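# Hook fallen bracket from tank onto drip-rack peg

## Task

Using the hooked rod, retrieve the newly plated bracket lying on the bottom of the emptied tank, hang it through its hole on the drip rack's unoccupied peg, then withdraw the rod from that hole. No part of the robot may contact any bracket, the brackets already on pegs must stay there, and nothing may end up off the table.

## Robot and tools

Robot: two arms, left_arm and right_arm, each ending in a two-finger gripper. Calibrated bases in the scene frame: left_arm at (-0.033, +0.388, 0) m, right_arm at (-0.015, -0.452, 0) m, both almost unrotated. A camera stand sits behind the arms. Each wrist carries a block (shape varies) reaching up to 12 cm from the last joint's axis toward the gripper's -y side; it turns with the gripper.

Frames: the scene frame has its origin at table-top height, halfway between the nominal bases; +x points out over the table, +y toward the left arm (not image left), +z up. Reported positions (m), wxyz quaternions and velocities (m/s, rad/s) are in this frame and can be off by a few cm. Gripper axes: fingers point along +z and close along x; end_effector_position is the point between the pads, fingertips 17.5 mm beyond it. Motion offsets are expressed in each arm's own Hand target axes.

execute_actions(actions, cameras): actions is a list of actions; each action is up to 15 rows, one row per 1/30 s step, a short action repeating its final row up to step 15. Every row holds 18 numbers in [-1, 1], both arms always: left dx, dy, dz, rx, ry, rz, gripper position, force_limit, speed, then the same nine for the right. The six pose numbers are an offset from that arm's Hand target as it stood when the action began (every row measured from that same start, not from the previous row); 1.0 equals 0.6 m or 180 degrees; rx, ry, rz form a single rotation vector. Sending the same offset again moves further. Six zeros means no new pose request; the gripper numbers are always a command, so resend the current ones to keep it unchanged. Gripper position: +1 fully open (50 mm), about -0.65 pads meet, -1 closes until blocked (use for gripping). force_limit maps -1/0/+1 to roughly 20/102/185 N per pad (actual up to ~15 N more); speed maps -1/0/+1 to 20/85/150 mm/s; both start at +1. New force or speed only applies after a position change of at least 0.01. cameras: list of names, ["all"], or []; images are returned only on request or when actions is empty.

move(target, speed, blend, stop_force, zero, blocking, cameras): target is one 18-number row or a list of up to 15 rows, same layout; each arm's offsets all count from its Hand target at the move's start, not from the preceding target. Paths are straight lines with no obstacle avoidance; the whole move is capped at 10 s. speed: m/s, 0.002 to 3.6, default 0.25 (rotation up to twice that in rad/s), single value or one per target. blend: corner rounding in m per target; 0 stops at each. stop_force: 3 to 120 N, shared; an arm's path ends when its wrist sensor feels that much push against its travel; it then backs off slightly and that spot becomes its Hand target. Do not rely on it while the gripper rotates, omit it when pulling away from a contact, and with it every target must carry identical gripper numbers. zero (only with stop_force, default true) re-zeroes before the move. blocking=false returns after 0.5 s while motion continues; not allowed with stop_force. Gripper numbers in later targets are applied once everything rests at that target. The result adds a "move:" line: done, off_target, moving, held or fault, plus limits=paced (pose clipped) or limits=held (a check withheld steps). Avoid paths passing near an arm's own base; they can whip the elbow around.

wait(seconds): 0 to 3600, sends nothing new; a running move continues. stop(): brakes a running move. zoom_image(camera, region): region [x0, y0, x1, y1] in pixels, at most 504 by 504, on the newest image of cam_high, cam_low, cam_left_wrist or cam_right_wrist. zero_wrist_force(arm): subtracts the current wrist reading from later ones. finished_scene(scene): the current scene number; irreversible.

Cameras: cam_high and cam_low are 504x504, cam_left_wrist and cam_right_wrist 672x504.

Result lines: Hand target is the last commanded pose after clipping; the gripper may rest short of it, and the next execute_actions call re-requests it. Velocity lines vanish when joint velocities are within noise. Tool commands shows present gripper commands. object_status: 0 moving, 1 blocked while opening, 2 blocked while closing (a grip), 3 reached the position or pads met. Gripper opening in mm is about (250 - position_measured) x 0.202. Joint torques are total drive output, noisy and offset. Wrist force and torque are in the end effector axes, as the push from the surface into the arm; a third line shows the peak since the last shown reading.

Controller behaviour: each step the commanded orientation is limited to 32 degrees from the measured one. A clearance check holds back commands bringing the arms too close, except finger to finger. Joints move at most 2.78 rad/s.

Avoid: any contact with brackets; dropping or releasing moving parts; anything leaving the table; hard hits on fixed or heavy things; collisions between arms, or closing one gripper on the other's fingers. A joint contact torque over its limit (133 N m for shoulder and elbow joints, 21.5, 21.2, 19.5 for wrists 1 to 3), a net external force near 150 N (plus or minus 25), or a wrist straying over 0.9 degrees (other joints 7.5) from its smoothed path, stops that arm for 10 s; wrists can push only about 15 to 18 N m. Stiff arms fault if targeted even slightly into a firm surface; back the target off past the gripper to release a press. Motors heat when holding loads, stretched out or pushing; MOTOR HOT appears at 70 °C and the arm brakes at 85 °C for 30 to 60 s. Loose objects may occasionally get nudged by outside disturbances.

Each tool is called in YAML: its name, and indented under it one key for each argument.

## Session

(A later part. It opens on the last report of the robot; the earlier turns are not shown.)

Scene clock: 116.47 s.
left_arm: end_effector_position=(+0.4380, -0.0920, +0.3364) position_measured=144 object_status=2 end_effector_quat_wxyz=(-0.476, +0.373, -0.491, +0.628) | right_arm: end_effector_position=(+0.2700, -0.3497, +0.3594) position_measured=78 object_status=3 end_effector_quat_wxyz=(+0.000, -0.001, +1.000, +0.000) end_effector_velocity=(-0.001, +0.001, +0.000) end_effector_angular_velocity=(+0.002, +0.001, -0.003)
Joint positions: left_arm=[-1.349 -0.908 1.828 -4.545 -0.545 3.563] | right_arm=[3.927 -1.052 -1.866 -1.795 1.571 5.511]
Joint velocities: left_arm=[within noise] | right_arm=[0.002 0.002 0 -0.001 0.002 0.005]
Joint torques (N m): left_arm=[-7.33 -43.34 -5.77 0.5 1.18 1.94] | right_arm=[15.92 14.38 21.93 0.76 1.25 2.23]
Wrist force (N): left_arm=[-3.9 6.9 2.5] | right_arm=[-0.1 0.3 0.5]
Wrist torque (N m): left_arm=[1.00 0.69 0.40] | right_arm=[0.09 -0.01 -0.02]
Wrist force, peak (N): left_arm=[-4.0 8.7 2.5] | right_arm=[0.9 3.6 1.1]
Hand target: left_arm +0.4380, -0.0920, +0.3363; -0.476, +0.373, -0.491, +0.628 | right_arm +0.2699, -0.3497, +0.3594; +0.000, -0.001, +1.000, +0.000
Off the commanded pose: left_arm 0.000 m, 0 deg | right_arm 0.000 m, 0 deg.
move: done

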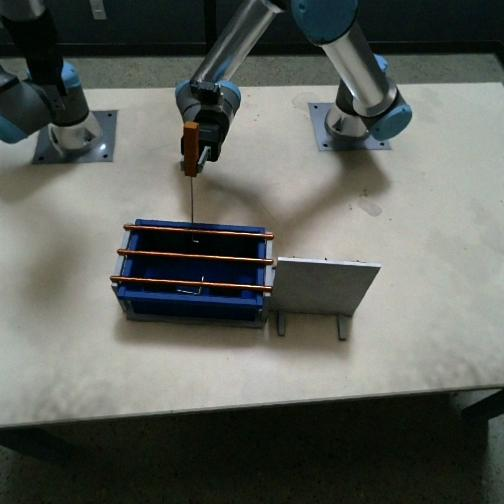

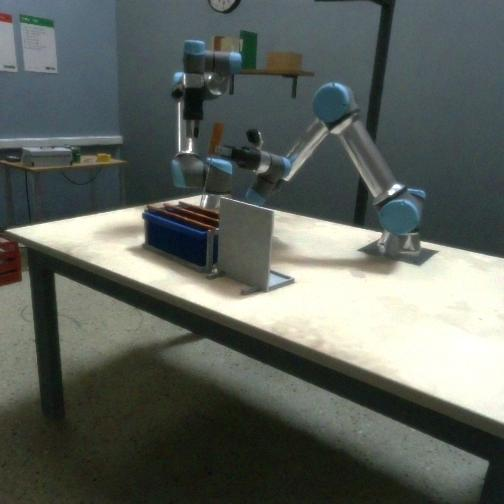

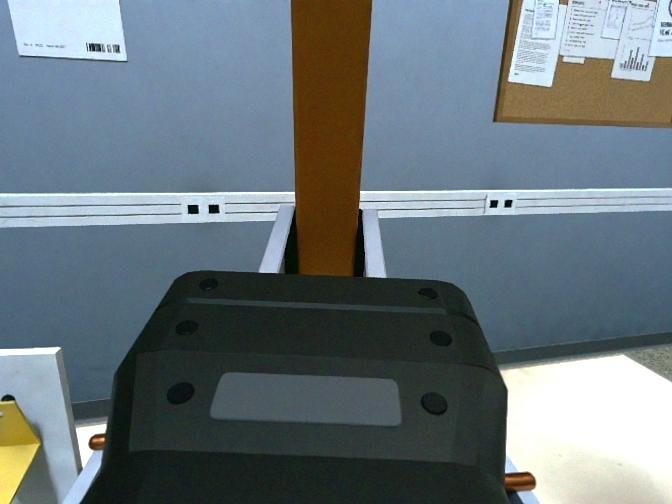

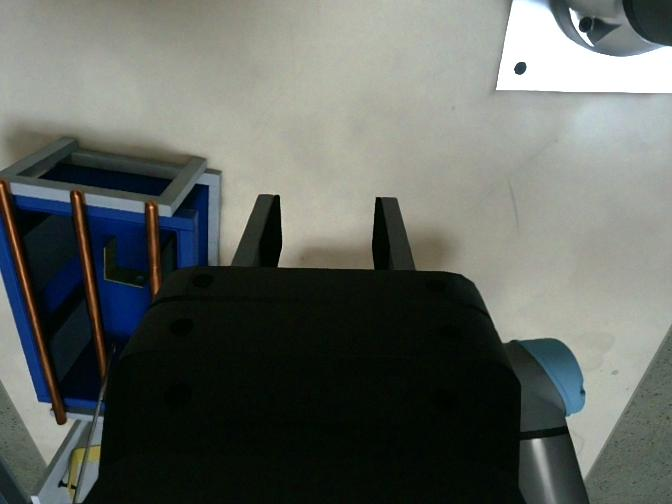

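move:
  target:
    - [0.005,-0.005,-0.018,0,0,0,-1,-0.4,0,0,0,0,0,0,0,0.5,-0.6,-0.5]
    - [0.005,0.135,-0.018,0,0,0,-1,-0.4,0,0,0,0,0,0,0,0.5,-0.6,-0.5]
  speed: [0.2,0.15]
  cameras: ["cam_high","cam_right_wrist"]

zoom_image:
  camera: "cam_high"
  region: [150, 220, 250, 320]

zoom_image:
  camera: "cam_right_wrist"
  region: [50, 200, 200, 350]

Scene clock: 124.63 s.
left_arm: end_effector_position=(+0.4459, -0.0974, +0.2552) position_measured=144 object_status=2 end_effector_quat_wxyz=(-0.476, +0.373, -0.491, +0.628) | right_arm: end_effector_position=(+0.2699, -0.3497, +0.3594) position_measured=78 object_status=3 end_effector_quat_wxyz=(+0.000, -0.001, +1.000, +0.000)
Joint positions: left_arm=[-1.335 -0.732 1.794 -4.677 -0.558 3.551] | right_arm=[3.928 -1.052 -1.866 -1.795 1.571 5.511]
Joint torques (N m): left_arm=[-7.64 -37.64 -3.49 0.13 1.24 1.95] | right_arm=[13.52 15.51 16.95 5 1.05 2.11]
Wrist force (N): left_arm=[-3.7 6.7 2.7] | right_arm=[0.0 0.1 0.4]
Wrist torque (N m): left_arm=[0.89 0.70 0.46] | right_arm=[0.06 -0.03 -0.02]
Wrist force, peak (N): left_arm=[-3.7 9.3 3.1] | right_arm=[-0.1 0.4 0.8]
Hand target: left_arm +0.4459, -0.0974, +0.2551; -0.476, +0.373, -0.491, +0.628 | right_arm +0.2699, -0.3497, +0.3594; +0.000, -0.001, +1.000, +0.000
Off the commanded pose: left_arm 0.000 m, 0 deg | right_arm 0.000 m, 0 deg.
move: done

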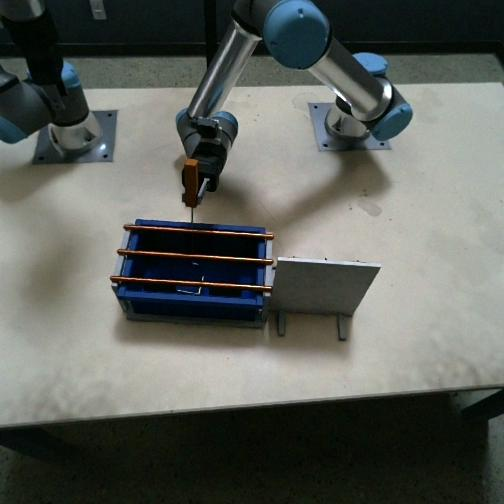

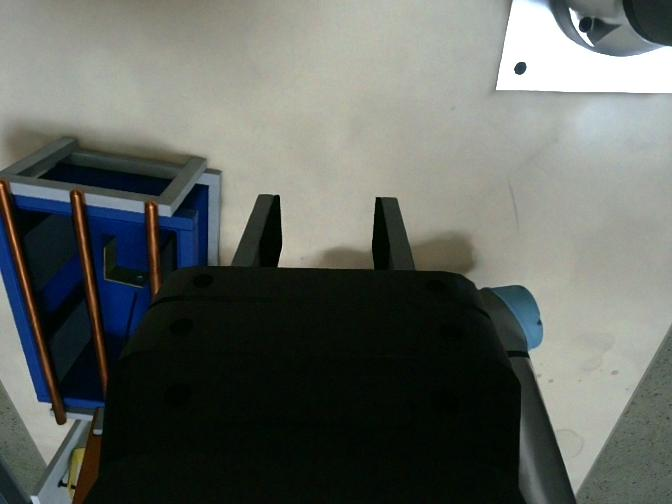

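Scaled by 5.040 from the camera's image (finer frame: 720x720).

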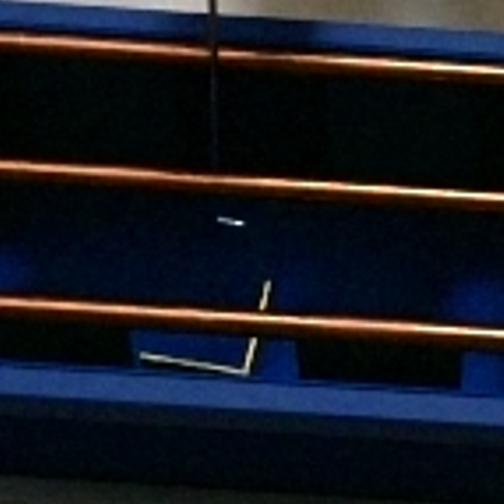

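Scaled by 3.360 from the camera's image (finer frame: 960x720).

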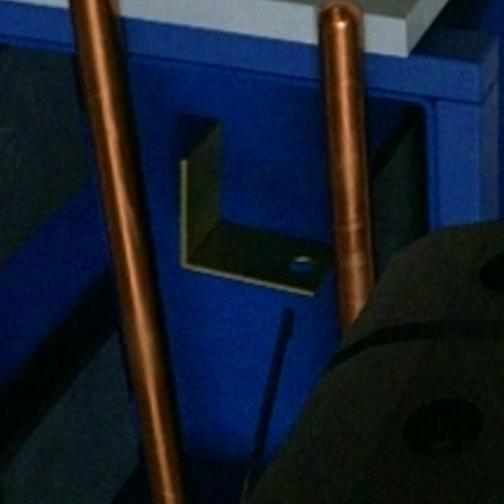

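move:
  target: [0,0.07,0,0,0,0,-1,-0.4,0,0,0,0,0,0,0,0.5,-0.6,-0.5]
  speed: 0.1
  stop_force: 8
  cameras: ["cam_high","cam_right_wrist"]

zoom_image:
  camera: "cam_high"
  region: [160, 250, 230, 310]

zoom_image:
  camera: "cam_right_wrist"
  region: [80, 220, 180, 320]

Scene clock: 130.00 s.
left_arm: end_effector_position=(+0.4551, -0.0999, +0.2162) position_measured=144 object_status=2 end_effector_quat_wxyz=(-0.476, +0.373, -0.491, +0.627) | right_arm: end_effector_position=(+0.2699, -0.3497, +0.3594) position_measured=78 object_status=3 end_effector_quat_wxyz=(+0.000, -0.001, +1.000, +0.000)
Joint positions: left_arm=[-1.317 -0.641 1.757 -4.717 -0.573 3.535] | right_arm=[3.928 -1.052 -1.866 -1.795 1.571 5.511]
Joint torques (N m): left_arm=[0.18 -46.2 -12.47 0.09 -0.74 -0.13] | right_arm=[13.49 15.45 15.85 4.98 0.22 2.07]
Wrist force (N): left_arm=[-3.6 7.1 2.6] | right_arm=[0.0 0.0 0.5]
Wrist torque (N m): left_arm=[1.04 0.68 0.46] | right_arm=[0.06 -0.03 -0.02]
Wrist force, peak (N): left_arm=[-2.3 9.5 2.5] | right_arm=[0.0 0.4 0.8]
Hand target: left_arm +0.4551, -0.0999, +0.2162; -0.476, +0.373, -0.491, +0.627 (not the last commanded pose) | right_arm +0.2699, -0.3497, +0.3594; +0.000, -0.001, +1.000, +0.000
Tool commands: left_gripper/position=-1.0 left_gripper/force_limit=-0.396078 left_gripper/speed=+0.003922 right_gripper/position=+0.5 right_gripper/force_limit=-0.6 right_gripper/speed=-0.5
Off the commanded pose: left_arm 0.002 m, 0 deg | right_arm 0.000 m, 0 deg.
FORCE FAULT: contact force on the left arm reached its limit, and that arm stopped. The contact can be on any part of that arm, not only on its tool. That arm's remaining commands of this call were not run. That arm is still stopped at the end of this call. That arm stays stopped for about 10 more seconds. Until then a move that you send moves the other arm only, and its call returns only when the move has ended. Once the stop has ended, the next robot result says so. If the stop ends while you think or write, that arm runs what you send next, counted from a new Hand target: where the arm stands when the stop ends. While its stop runs, that arm takes no new command, but its gripper still runs the gripper command that each later call begins with. Until it ends, the stop uses up actions while you think or wait. An arm that is not stopped still takes commands.
move: fault (left_arm)

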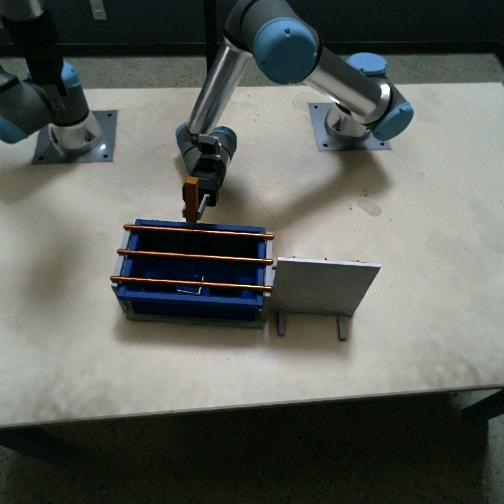

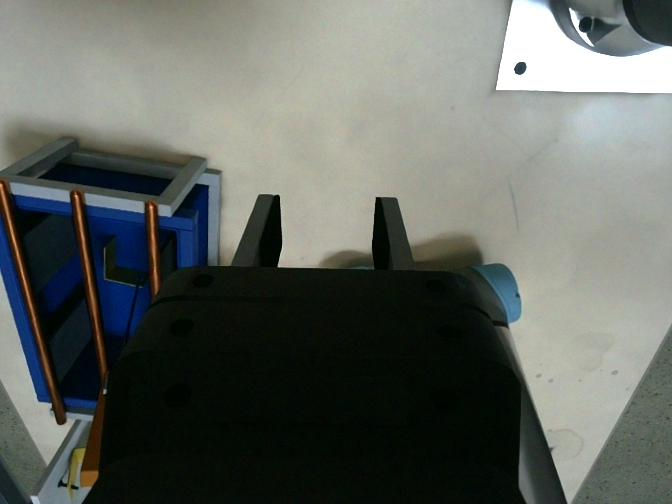

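Scaled by 7.200 from the camera's image (finer frame: 720x720).

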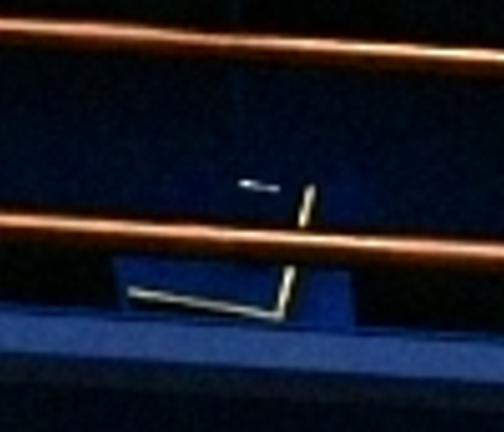

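Scaled by 5.040 from the camera's image (finer frame: 960x720).

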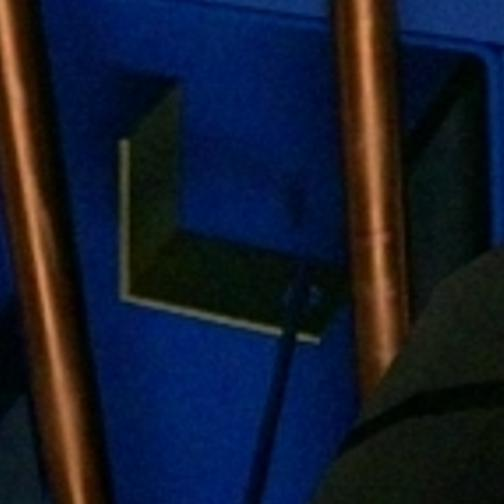

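wait:
  seconds: 1

Scene clock: 140.17 s.
left_arm: end_effector_position=(+0.4551, -0.0999, +0.2162) position_measured=144 object_status=2 end_effector_quat_wxyz=(-0.476, +0.373, -0.491, +0.627) | right_arm: end_effector_position=(+0.2699, -0.3497, +0.3594) position_measured=78 object_status=3 end_effector_quat_wxyz=(+0.000, -0.001, +1.000, +0.000)
Joint positions: left_arm=[-1.317 -0.641 1.757 -4.717 -0.573 3.535] | right_arm=[3.928 -1.052 -1.866 -1.795 1.571 5.511]
Joint torques (N m): left_arm=[0.37 -46.39 -12.65 0.2 -0.87 -0.14] | right_arm=[12.53 15.04 16.88 4.84 -1.4 2.11]
Wrist force (N): left_arm=[-4.0 7.0 2.6] | right_arm=[-0.2 0.2 0.8]
Wrist torque (N m): left_arm=[1.00 0.73 0.46] | right_arm=[0.08 0.00 -0.01]
Wrist force, peak (N): left_arm=[-4.1 7.2 2.8] | right_arm=[-0.1 0.5 0.8]
Hand target: left_arm +0.4551, -0.0999, +0.2162; -0.476, +0.373, -0.491, +0.627 (not the last commanded pose) | right_arm +0.2699, -0.3497, +0.3594; +0.000, -0.001, +1.000, +0.000
Tool commands: left_gripper/position=-1.0 left_gripper/force_limit=-0.396078 left_gripper/speed=+0.003922 right_gripper/position=+0.5 right_gripper/force_limit=-0.6 right_gripper/speed=-0.5
Off the commanded pose: left_arm 0.002 m, 0 deg | right_arm 0.000 m, 0 deg.
FORCE FAULT, CONTINUED: the left arm's stop, for the force fault that an earlier result reported, is over. The rest of the stop counts as 20 of the actions that you can send in this scene. That arm's target is now where it stood when the stop ended, not its last command. That arm accepts commands again.
wait: 1.00 s; at rest from the start

move:
  target:
    - [0,-0.267,0,0,0,0,-1,-0.4,0,0,0,0,0,0,0,0.5,-0.6,-0.5]
    - [0.003,-0.197,0.291,-0.1756,0,0,-1,-0.4,0,0,0,0,0,0,0,0.5,-0.6,-0.5]
    - [0.003,-0.0035,0.192,-0.1756,0,0,-1,-0.4,0,0,0,0,0,0,0,0.5,-0.6,-0.5]
  speed: [0.2,0.3,0.15]
  blend: [0.01,0.003,0]
  cameras: ["cam_high","cam_right_wrist","cam_low"]

zoom_image:
  camera: "cam_high"
  region: [160, 220, 250, 310]

zoom_image:
  camera: "cam_right_wrist"
  region: [60, 200, 180, 320]

Scene clock: 145.10 s.
left_arm: end_effector_position=(+0.5618, -0.1316, +0.2459) position_measured=144 object_status=2 end_effector_quat_wxyz=(+0.357, -0.488, +0.643, -0.470) | right_arm: end_effector_position=(+0.2699, -0.3497, +0.3594) position_measured=78 object_status=3 end_effector_quat_wxyz=(+0.000, -0.001, +1.000, +0.000)
Joint positions: left_arm=[-1.135 -0.969 1.755 -3.471 -0.76 2.8] | right_arm=[3.928 -1.052 -1.866 -1.795 1.571 5.511]
Joint torques (N m): left_arm=[7.05 -46.18 -26.19 -3.56 -1.49 1.98] | right_arm=[11.61 14.68 16.1 4.79 -1.86 2]
Wrist force (N): left_arm=[-3.2 6.1 3.6] | right_arm=[0.1 0.4 0.5]
Wrist torque (N m): left_arm=[0.78 0.48 0.41] | right_arm=[0.11 -0.05 -0.02]
Wrist force, peak (N): left_arm=[-3.5 10.4 2.6] | right_arm=[-0.2 0.5 0.8]
Hand target: left_arm +0.5618, -0.1316, +0.2459; +0.357, -0.488, +0.643, -0.470 | right_arm +0.2699, -0.3497, +0.3594; +0.000, -0.001, +1.000, +0.000
Off the commanded pose: left_arm 0.000 m, 0 deg | right_arm 0.000 m, 0 deg.
move: done
Images, in order (width x height): cam_high 504x504, cam_low 504x504, cam_right_wrist 672x504.

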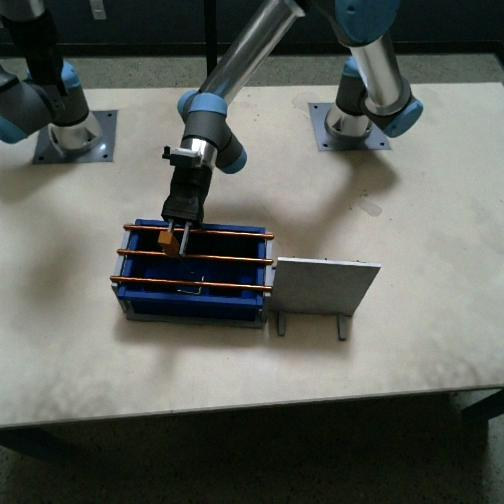

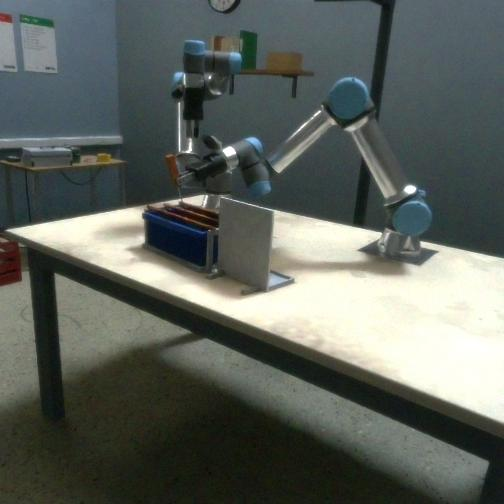

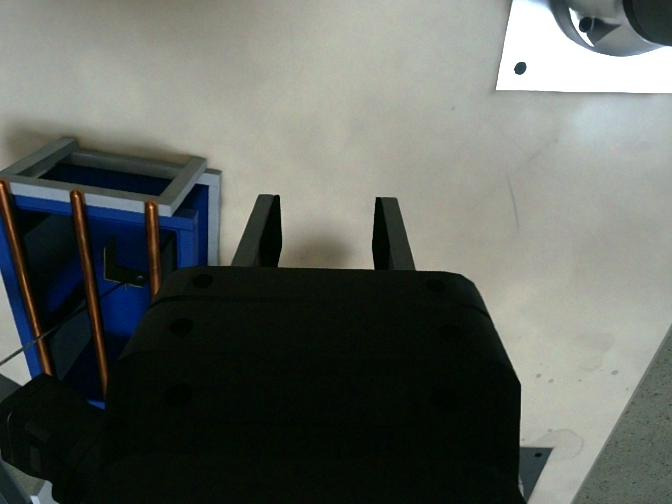

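Scaled by 5.600 from the camera's image (finer frame: 720x720).

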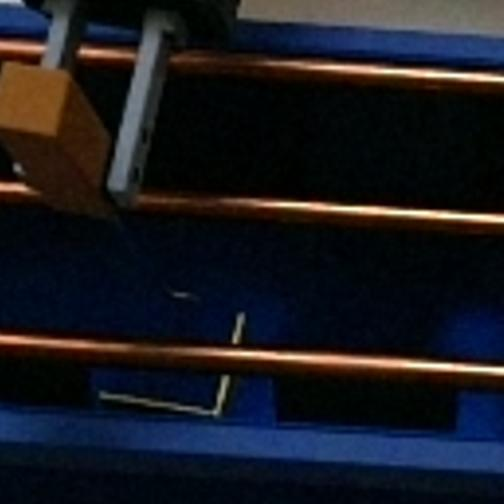

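Scaled by 4.200 from the camera's image (finer frame: 960x720).

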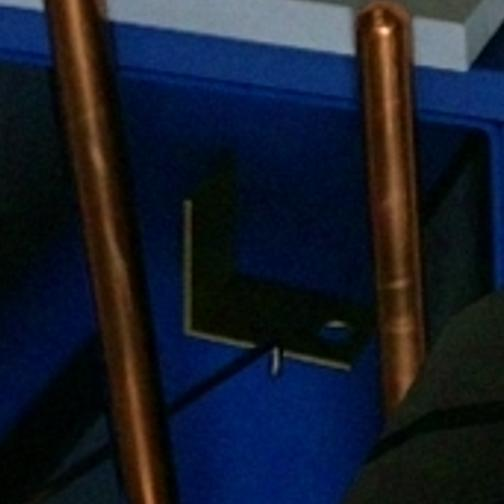

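move:
  target: [0,0.055,0.0044,0,0,0,-1,-0.4,0,0,0,0,0,0,0,0.5,-0.6,-0.5]
  speed: 0.06
  stop_force: 6
  cameras: ["cam_high","cam_right_wrist"]

zoom_image:
  camera: "cam_high"
  region: [160, 250, 230, 310]

zoom_image:
  camera: "cam_right_wrist"
  region: [80, 220, 180, 320]

Scene clock: 150.00 s.
left_arm: end_effector_position=(+0.5546, -0.1295, +0.2137) position_measured=144 object_status=2 end_effector_quat_wxyz=(+0.357, -0.488, +0.643, -0.470) | right_arm: end_effector_position=(+0.2699, -0.3497, +0.3594) position_measured=78 object_status=3 end_effector_quat_wxyz=(+0.000, -0.001, +1.000, +0.000)
Joint positions: left_arm=[-1.146 -0.923 1.787 -3.544 -0.751 2.793] | right_arm=[3.928 -1.052 -1.866 -1.795 1.571 5.511]
Joint torques (N m): left_arm=[6.5 -55.42 -29.58 -0.98 -1.27 1.84] | right_arm=[10.92 14.37 17.7 4.62 -1.99 2.12]
Wrist force (N): left_arm=[-3.8 6.4 3.0] | right_arm=[-0.1 0.3 0.6]
Wrist torque (N m): left_arm=[0.87 0.56 0.37] | right_arm=[0.09 -0.01 -0.02]
Wrist force, peak (N): left_arm=[-3.6 7.3 3.3] | right_arm=[-0.1 0.3 0.9]
Hand target: left_arm +0.5546, -0.1295, +0.2137; +0.357, -0.488, +0.643, -0.470 | right_arm +0.2699, -0.3497, +0.3594; +0.000, -0.001, +1.000, +0.000
Off the commanded pose: left_arm 0.000 m, 0 deg | right_arm 0.000 m, 0 deg.
move: done

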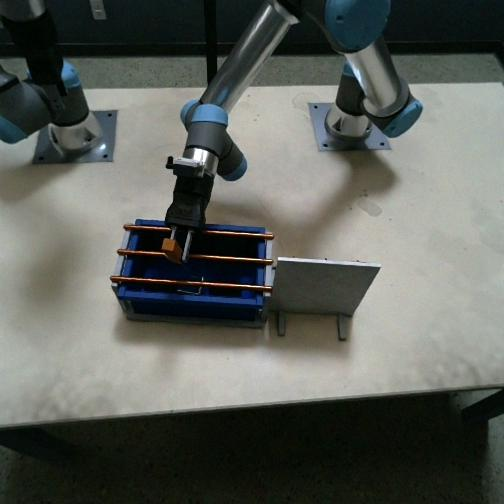

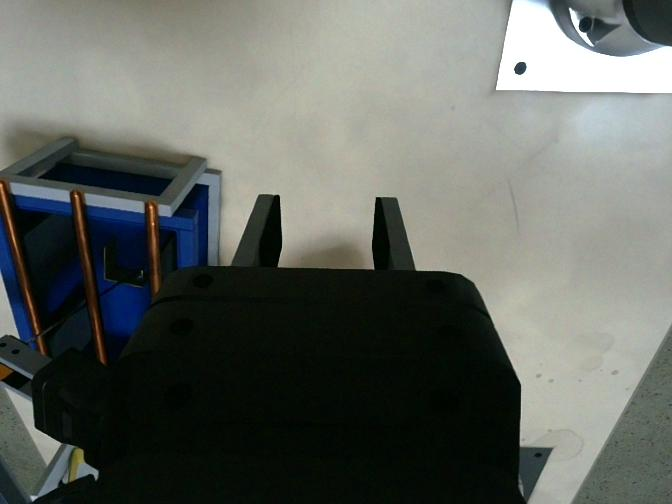

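Scaled by 7.200 from the camera's image (finer frame: 720x720).

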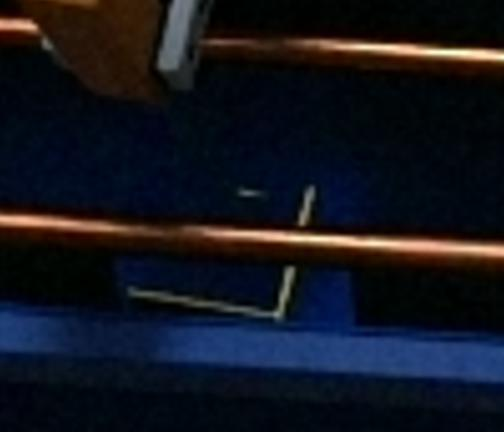

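Scaled by 5.040 from the camera's image (finer frame: 960x720).

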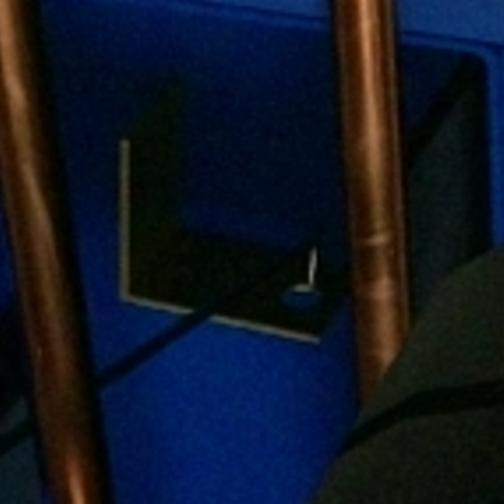

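move:
  target: [0,0.0097,0.0138,0,0,0,-1,-0.4,0,0,0,0,0,0,0,0.5,-0.6,-0.5]
  speed: 0.05
  stop_force: 5
  cameras: ["cam_high","cam_right_wrist"]

zoom_image:
  camera: "cam_high"
  region: [160, 250, 230, 310]

zoom_image:
  camera: "cam_right_wrist"
  region: [110, 240, 160, 300]

Scene clock: 158.07 s.
left_arm: end_effector_position=(+0.5605, -0.1312, +0.2056) position_measured=144 object_status=2 end_effector_quat_wxyz=(+0.357, -0.488, +0.643, -0.470) | right_arm: end_effector_position=(+0.2699, -0.3497, +0.3594) position_measured=78 object_status=3 end_effector_quat_wxyz=(+0.000, -0.001, +1.000, +0.000)
Joint positions: left_arm=[-1.137 -0.899 1.772 -3.556 -0.759 2.798] | right_arm=[3.928 -1.052 -1.866 -1.795 1.571 5.511]
Joint torques (N m): left_arm=[-6.89 -56.92 -9.42 -0.85 3.05 -2.19] | right_arm=[10.06 13.94 16.33 4.66 -1.89 1.88]
Wrist force (N): left_arm=[-3.8 6.1 3.1] | right_arm=[-0.2 0.2 0.7]
Wrist torque (N m): left_arm=[0.82 0.54 0.38] | right_arm=[0.07 -0.01 -0.02]
Wrist force, peak (N): left_arm=[-3.8 6.6 3.3] | right_arm=[-0.1 0.3 0.9]
Hand target: left_arm +0.5605, -0.1312, +0.2056; +0.357, -0.488, +0.643, -0.470 | right_arm +0.2699, -0.3497, +0.3594; +0.000, -0.001, +1.000, +0.000
Off the commanded pose: left_arm 0.000 m, 0 deg | right_arm 0.000 m, 0 deg.
move: done

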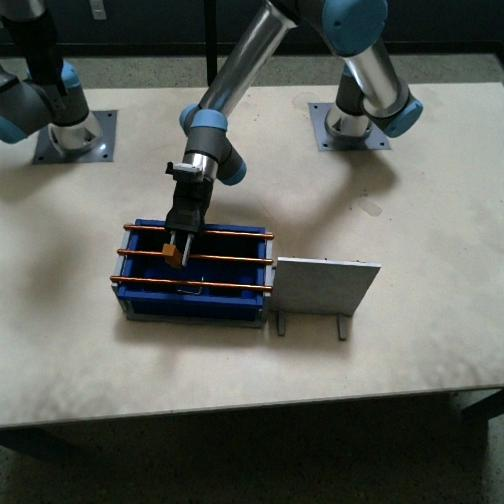

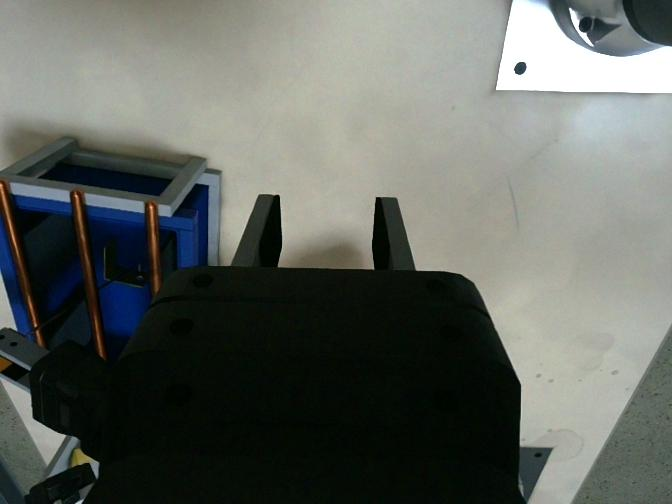

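Scaled by 7.200 from the camera's image (finer frame: 720x720).

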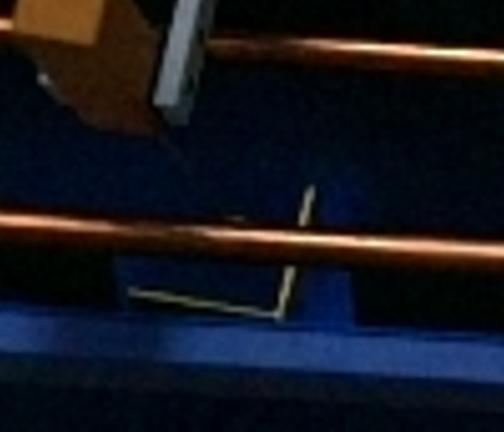

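Scaled by 8.400 from the camera's image (finer frame: 960x720).

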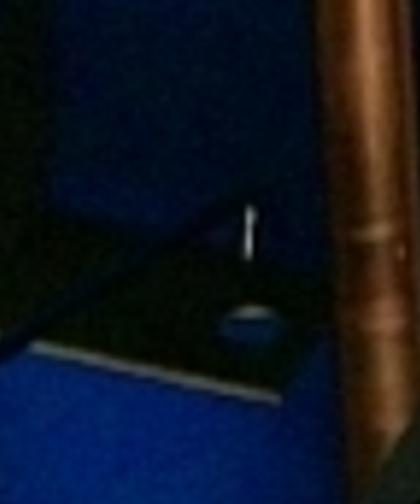

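move:
  target:
    - [0,0.0037,0,0,0,0,-1,-0.4,0,0,0,0,0,0,0,0.5,-0.6,-0.5]
    - [-0.03,0.0037,0,0,0,0,-1,-0.4,0,0,0,0,0,0,0,0.5,-0.6,-0.5]
  speed: 0.03
  stop_force: 4
  cameras: ["cam_high","cam_right_wrist"]

zoom_image:
  camera: "cam_high"
  region: [160, 250, 230, 310]

zoom_image:
  camera: "cam_right_wrist"
  region: [90, 240, 160, 300]

Scene clock: 162.60 s.
left_arm: end_effector_position=(+0.5647, -0.1137, +0.2035) position_measured=144 object_status=2 end_effector_quat_wxyz=(+0.357, -0.488, +0.643, -0.470) | right_arm: end_effector_position=(+0.2699, -0.3497, +0.3594) position_measured=78 object_status=3 end_effector_quat_wxyz=(+0.000, -0.001, +1.000, +0.000)
Joint positions: left_arm=[-1.117 -0.911 1.805 -3.588 -0.777 2.811] | right_arm=[3.928 -1.052 -1.866 -1.795 1.571 5.511]
Joint torques (N m): left_arm=[-7.36 -37.48 -29.32 -0.72 2.99 -2.14] | right_arm=[9.38 13.41 18.29 4.65 -1.7 2.04]
Wrist force (N): left_arm=[-4.0 6.2 3.1] | right_arm=[0.0 0.1 0.6]
Wrist torque (N m): left_arm=[0.82 0.55 0.23] | right_arm=[0.06 -0.05 -0.02]
Wrist force, peak (N): left_arm=[-3.6 6.7 3.4] | right_arm=[0.0 0.2 0.9]
Hand target: left_arm +0.5647, -0.1137, +0.2035; +0.357, -0.488, +0.643, -0.470 | right_arm +0.2699, -0.3497, +0.3594; +0.000, -0.001, +1.000, +0.000
Off the commanded pose: left_arm 0.000 m, 0 deg | right_arm 0.000 m, 0 deg.
move: done

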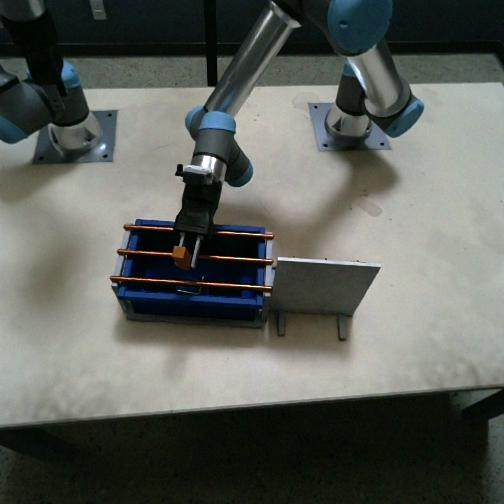

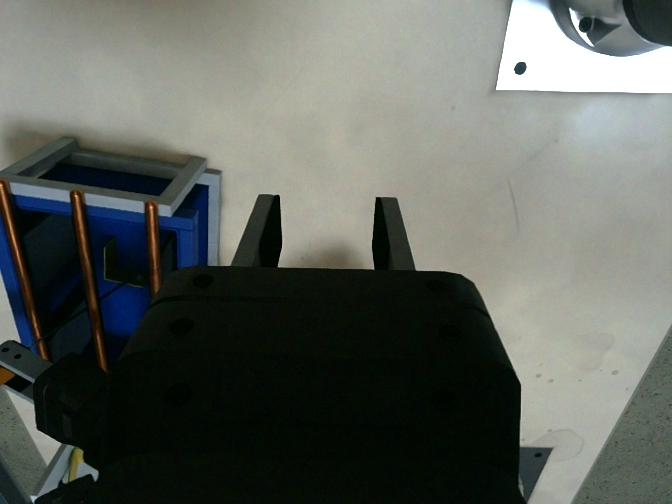

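Scaled by 7.200 from the camera's image (finer frame: 720x720).

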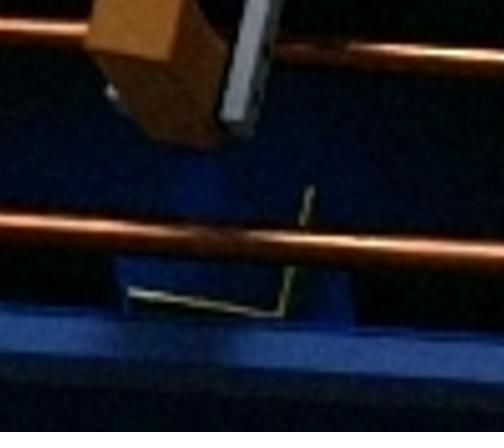

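Scaled by 7.200 from the camera's image (finer frame: 960x720).

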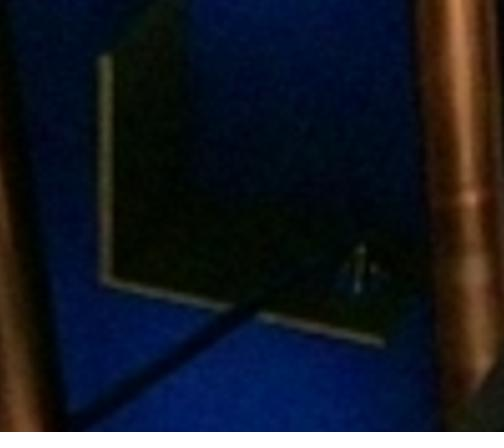

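move:
  target:
    - [0.0635,0.0067,0.002,0,-0.0201,0.0635,-1,-0.4,0,0,0,0,0,0,0,0.5,-0.6,-0.5]
    - [0.0635,-0.065,-0.0207,0,-0.0201,0.0635,-1,-0.4,0,0,0,0,0,0,0,0.5,-0.6,-0.5]
  speed: 0.05
  cameras: ["cam_high","cam_right_wrist"]

zoom_image:
  camera: "cam_high"
  region: [150, 230, 250, 310]

zoom_image:
  camera: "cam_right_wrist"
  region: [50, 220, 170, 340]

Scene clock: 172.20 s.
left_arm: end_effector_position=(+0.5545, -0.1504, +0.2446) position_measured=144 object_status=2 end_effector_quat_wxyz=(+0.422, -0.436, +0.677, -0.417) end_effector_velocity=(+0.000, +0.000, -0.001) end_effector_angular_velocity=(-0.004, -0.001, +0.000) | right_arm: end_effector_position=(+0.2699, -0.3497, +0.3594) position_measured=78 object_status=3 end_effector_quat_wxyz=(+0.000, -0.001, +1.000, +0.000)
Joint positions: left_arm=[-1.178 -0.939 1.701 -3.399 -0.661 2.949] | right_arm=[3.928 -1.052 -1.866 -1.795 1.571 5.511]
Joint velocities: left_arm=[0 0.003 -0.001 -0.006 -0.001 0] | right_arm=[within noise]
Joint torques (N m): left_arm=[6.01 -38.74 -15.08 -5.52 -1.14 -2.05] | right_arm=[8.37 13.97 16.09 4.72 -1.92 2.3]
Wrist force (N): left_arm=[-3.0 6.2 3.2] | right_arm=[0.0 0.3 0.4]
Wrist torque (N m): left_arm=[0.80 0.48 0.18] | right_arm=[0.09 -0.04 -0.02]
Wrist force, peak (N): left_arm=[-4.1 6.6 3.2] | right_arm=[0.0 0.4 0.9]
Hand target: left_arm +0.5545, -0.1504, +0.2444; +0.422, -0.436, +0.677, -0.416 | right_arm +0.2699, -0.3497, +0.3594; +0.000, -0.001, +1.000, +0.000
Off the commanded pose: left_arm 0.000 m, 0 deg | right_arm 0.000 m, 0 deg.
move: done

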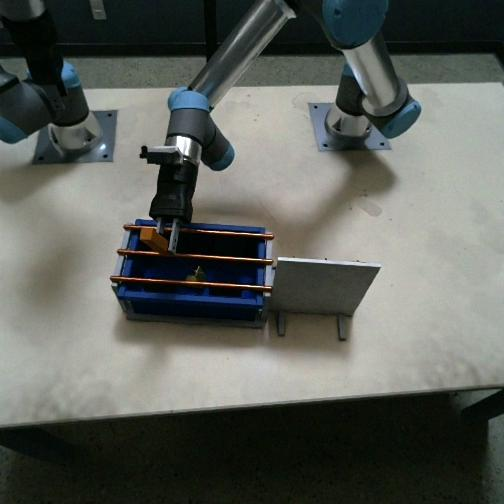

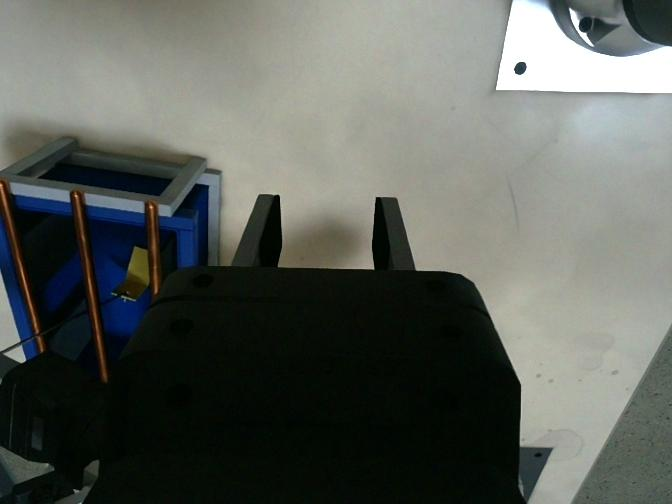

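Scaled by 5.040 from the camera's image (finer frame: 720x720).

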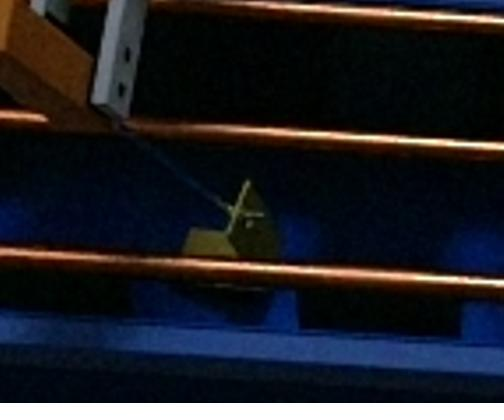

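Scaled by 4.200 from the camera's image (finer frame: 960x720).

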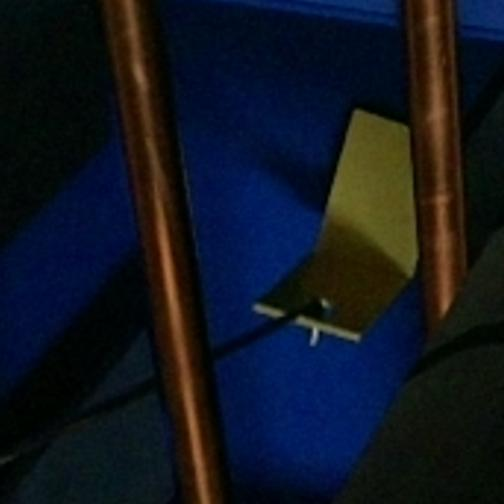

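move:
  target: [-0.025,-0.0198,-0.013,0.0454,-0.0405,-0.0096,-1,-0.4,0,0,0,0,0,0,0,0.5,-0.6,-0.5]
  speed: 0.08
  cameras: ["cam_high","cam_right_wrist"]

zoom_image:
  camera: "cam_high"
  region: [150, 230, 250, 310]

zoom_image:
  camera: "cam_right_wrist"
  region: [0, 170, 170, 340]

Scene clock: 181.03 s.
left_arm: end_effector_position=(+0.5539, -0.1380, +0.2609) position_measured=144 object_status=2 end_effector_quat_wxyz=(+0.488, -0.441, +0.611, -0.441) | right_arm: end_effector_position=(+0.2699, -0.3497, +0.3594) position_measured=78 object_status=3 end_effector_quat_wxyz=(+0.000, -0.001, +1.000, +0.000)
Joint positions: left_arm=[-1.206 -0.848 1.646 -3.65 -0.491 3.094] | right_arm=[3.928 -1.052 -1.866 -1.795 1.571 5.511]
Joint torques (N m): left_arm=[4.73 -59 -10.95 -1.04 -0.84 -1.76] | right_arm=[6.8 12.74 16.96 4.48 -1.98 1.85]
Wrist force (N): left_arm=[-2.5 5.7 3.1] | right_arm=[-0.1 0.2 0.5]
Wrist torque (N m): left_arm=[0.68 0.43 0.25] | right_arm=[0.09 -0.02 -0.01]
Wrist force, peak (N): left_arm=[-3.1 6.0 3.3] | right_arm=[-0.1 0.3 0.9]
Hand target: left_arm +0.5540, -0.1379, +0.2610; +0.488, -0.441, +0.611, -0.441 | right_arm +0.2699, -0.3497, +0.3594; +0.000, -0.001, +1.000, +0.000
Off the commanded pose: left_arm 0.000 m, 0 deg | right_arm 0.000 m, 0 deg.
move: done

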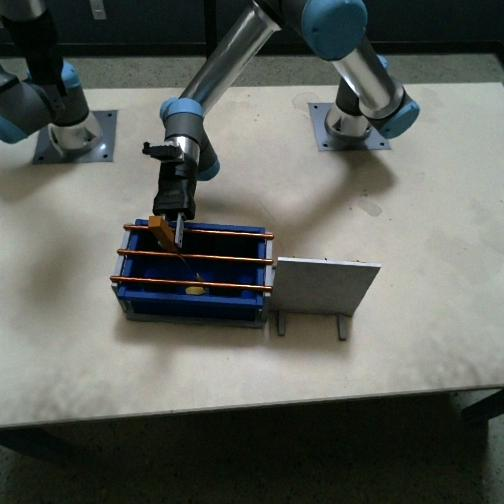

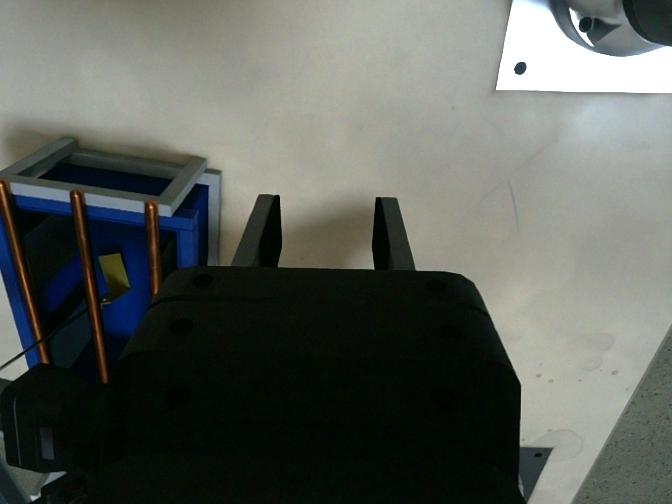

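Scaled by 5.040 from the camera's image (finer frame: 720x720).

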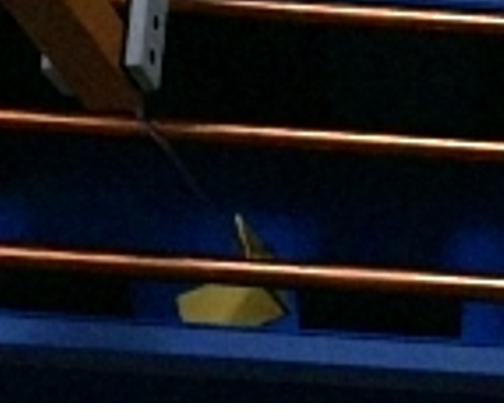

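Scaled by 2.965 from the camera's image (finer frame: 960x720).

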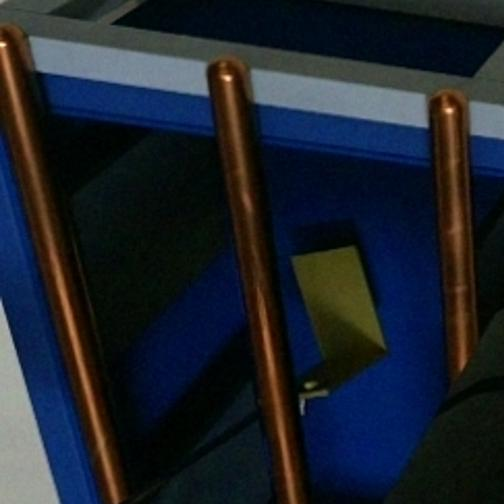

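move:
  target: [-0.067,-0.307,-0.036,0,0,0,-1,-0.4,0,0,0,0,0,0,0,0.5,-0.6,-0.5]
  speed: 0.08
  stop_force: 8
  cameras: ["cam_high","cam_right_wrist"]

zoom_image:
  camera: "cam_high"
  region: [130, 180, 250, 300]

Scene clock: 191.70 s.
left_arm: end_effector_position=(+0.5581, -0.1375, +0.4507) position_measured=144 object_status=2 end_effector_quat_wxyz=(+0.488, -0.441, +0.611, -0.441) | right_arm: end_effector_position=(+0.2699, -0.3497, +0.3594) position_measured=78 object_status=3 end_effector_quat_wxyz=(+0.000, -0.001, +1.000, +0.000)
Joint positions: left_arm=[-1.199 -1.094 1.487 -3.248 -0.498 3.099] | right_arm=[3.928 -1.052 -1.866 -1.795 1.571 5.511]
Joint torques (N m): left_arm=[-0.14 -36.99 -15.1 -1.99 1.08 -2.23] | right_arm=[5.4 12.42 16.51 4.35 -1.77 2.18]
Wrist force (N): left_arm=[-2.4 6.0 2.9] | right_arm=[-0.1 0.3 0.5]
Wrist torque (N m): left_arm=[0.69 0.45 0.25] | right_arm=[0.08 -0.02 -0.02]
Wrist force, peak (N): left_arm=[-2.1 7.7 3.1] | right_arm=[-0.3 0.1 1.0]
Hand target: left_arm +0.5581, -0.1375, +0.4507; +0.488, -0.441, +0.611, -0.441 | right_arm +0.2699, -0.3497, +0.3594; +0.000, -0.001, +1.000, +0.000
Off the commanded pose: left_arm 0.000 m, 0 deg | right_arm 0.000 m, 0 deg.
move: done

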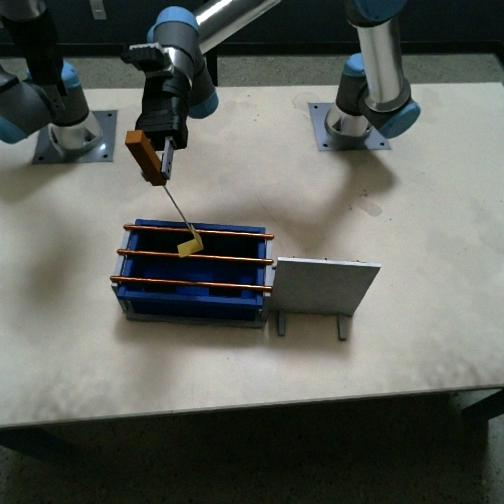

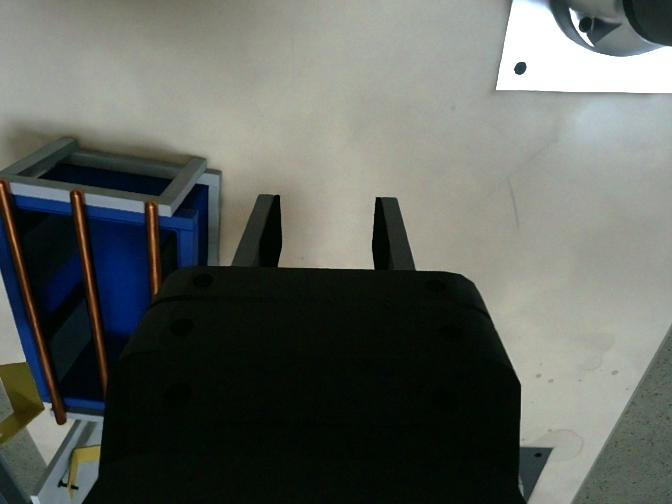

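Scaled by 4.200 from the camera's image (finer frame: 720x720).

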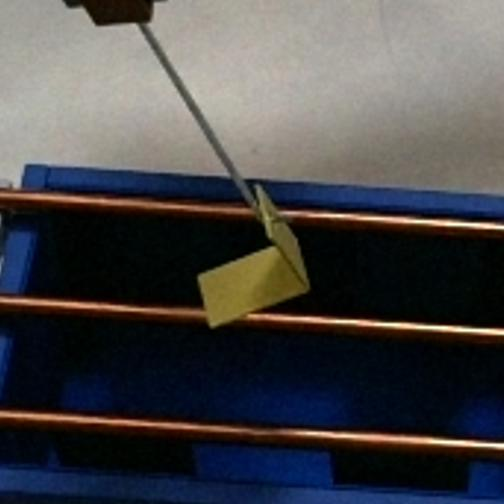

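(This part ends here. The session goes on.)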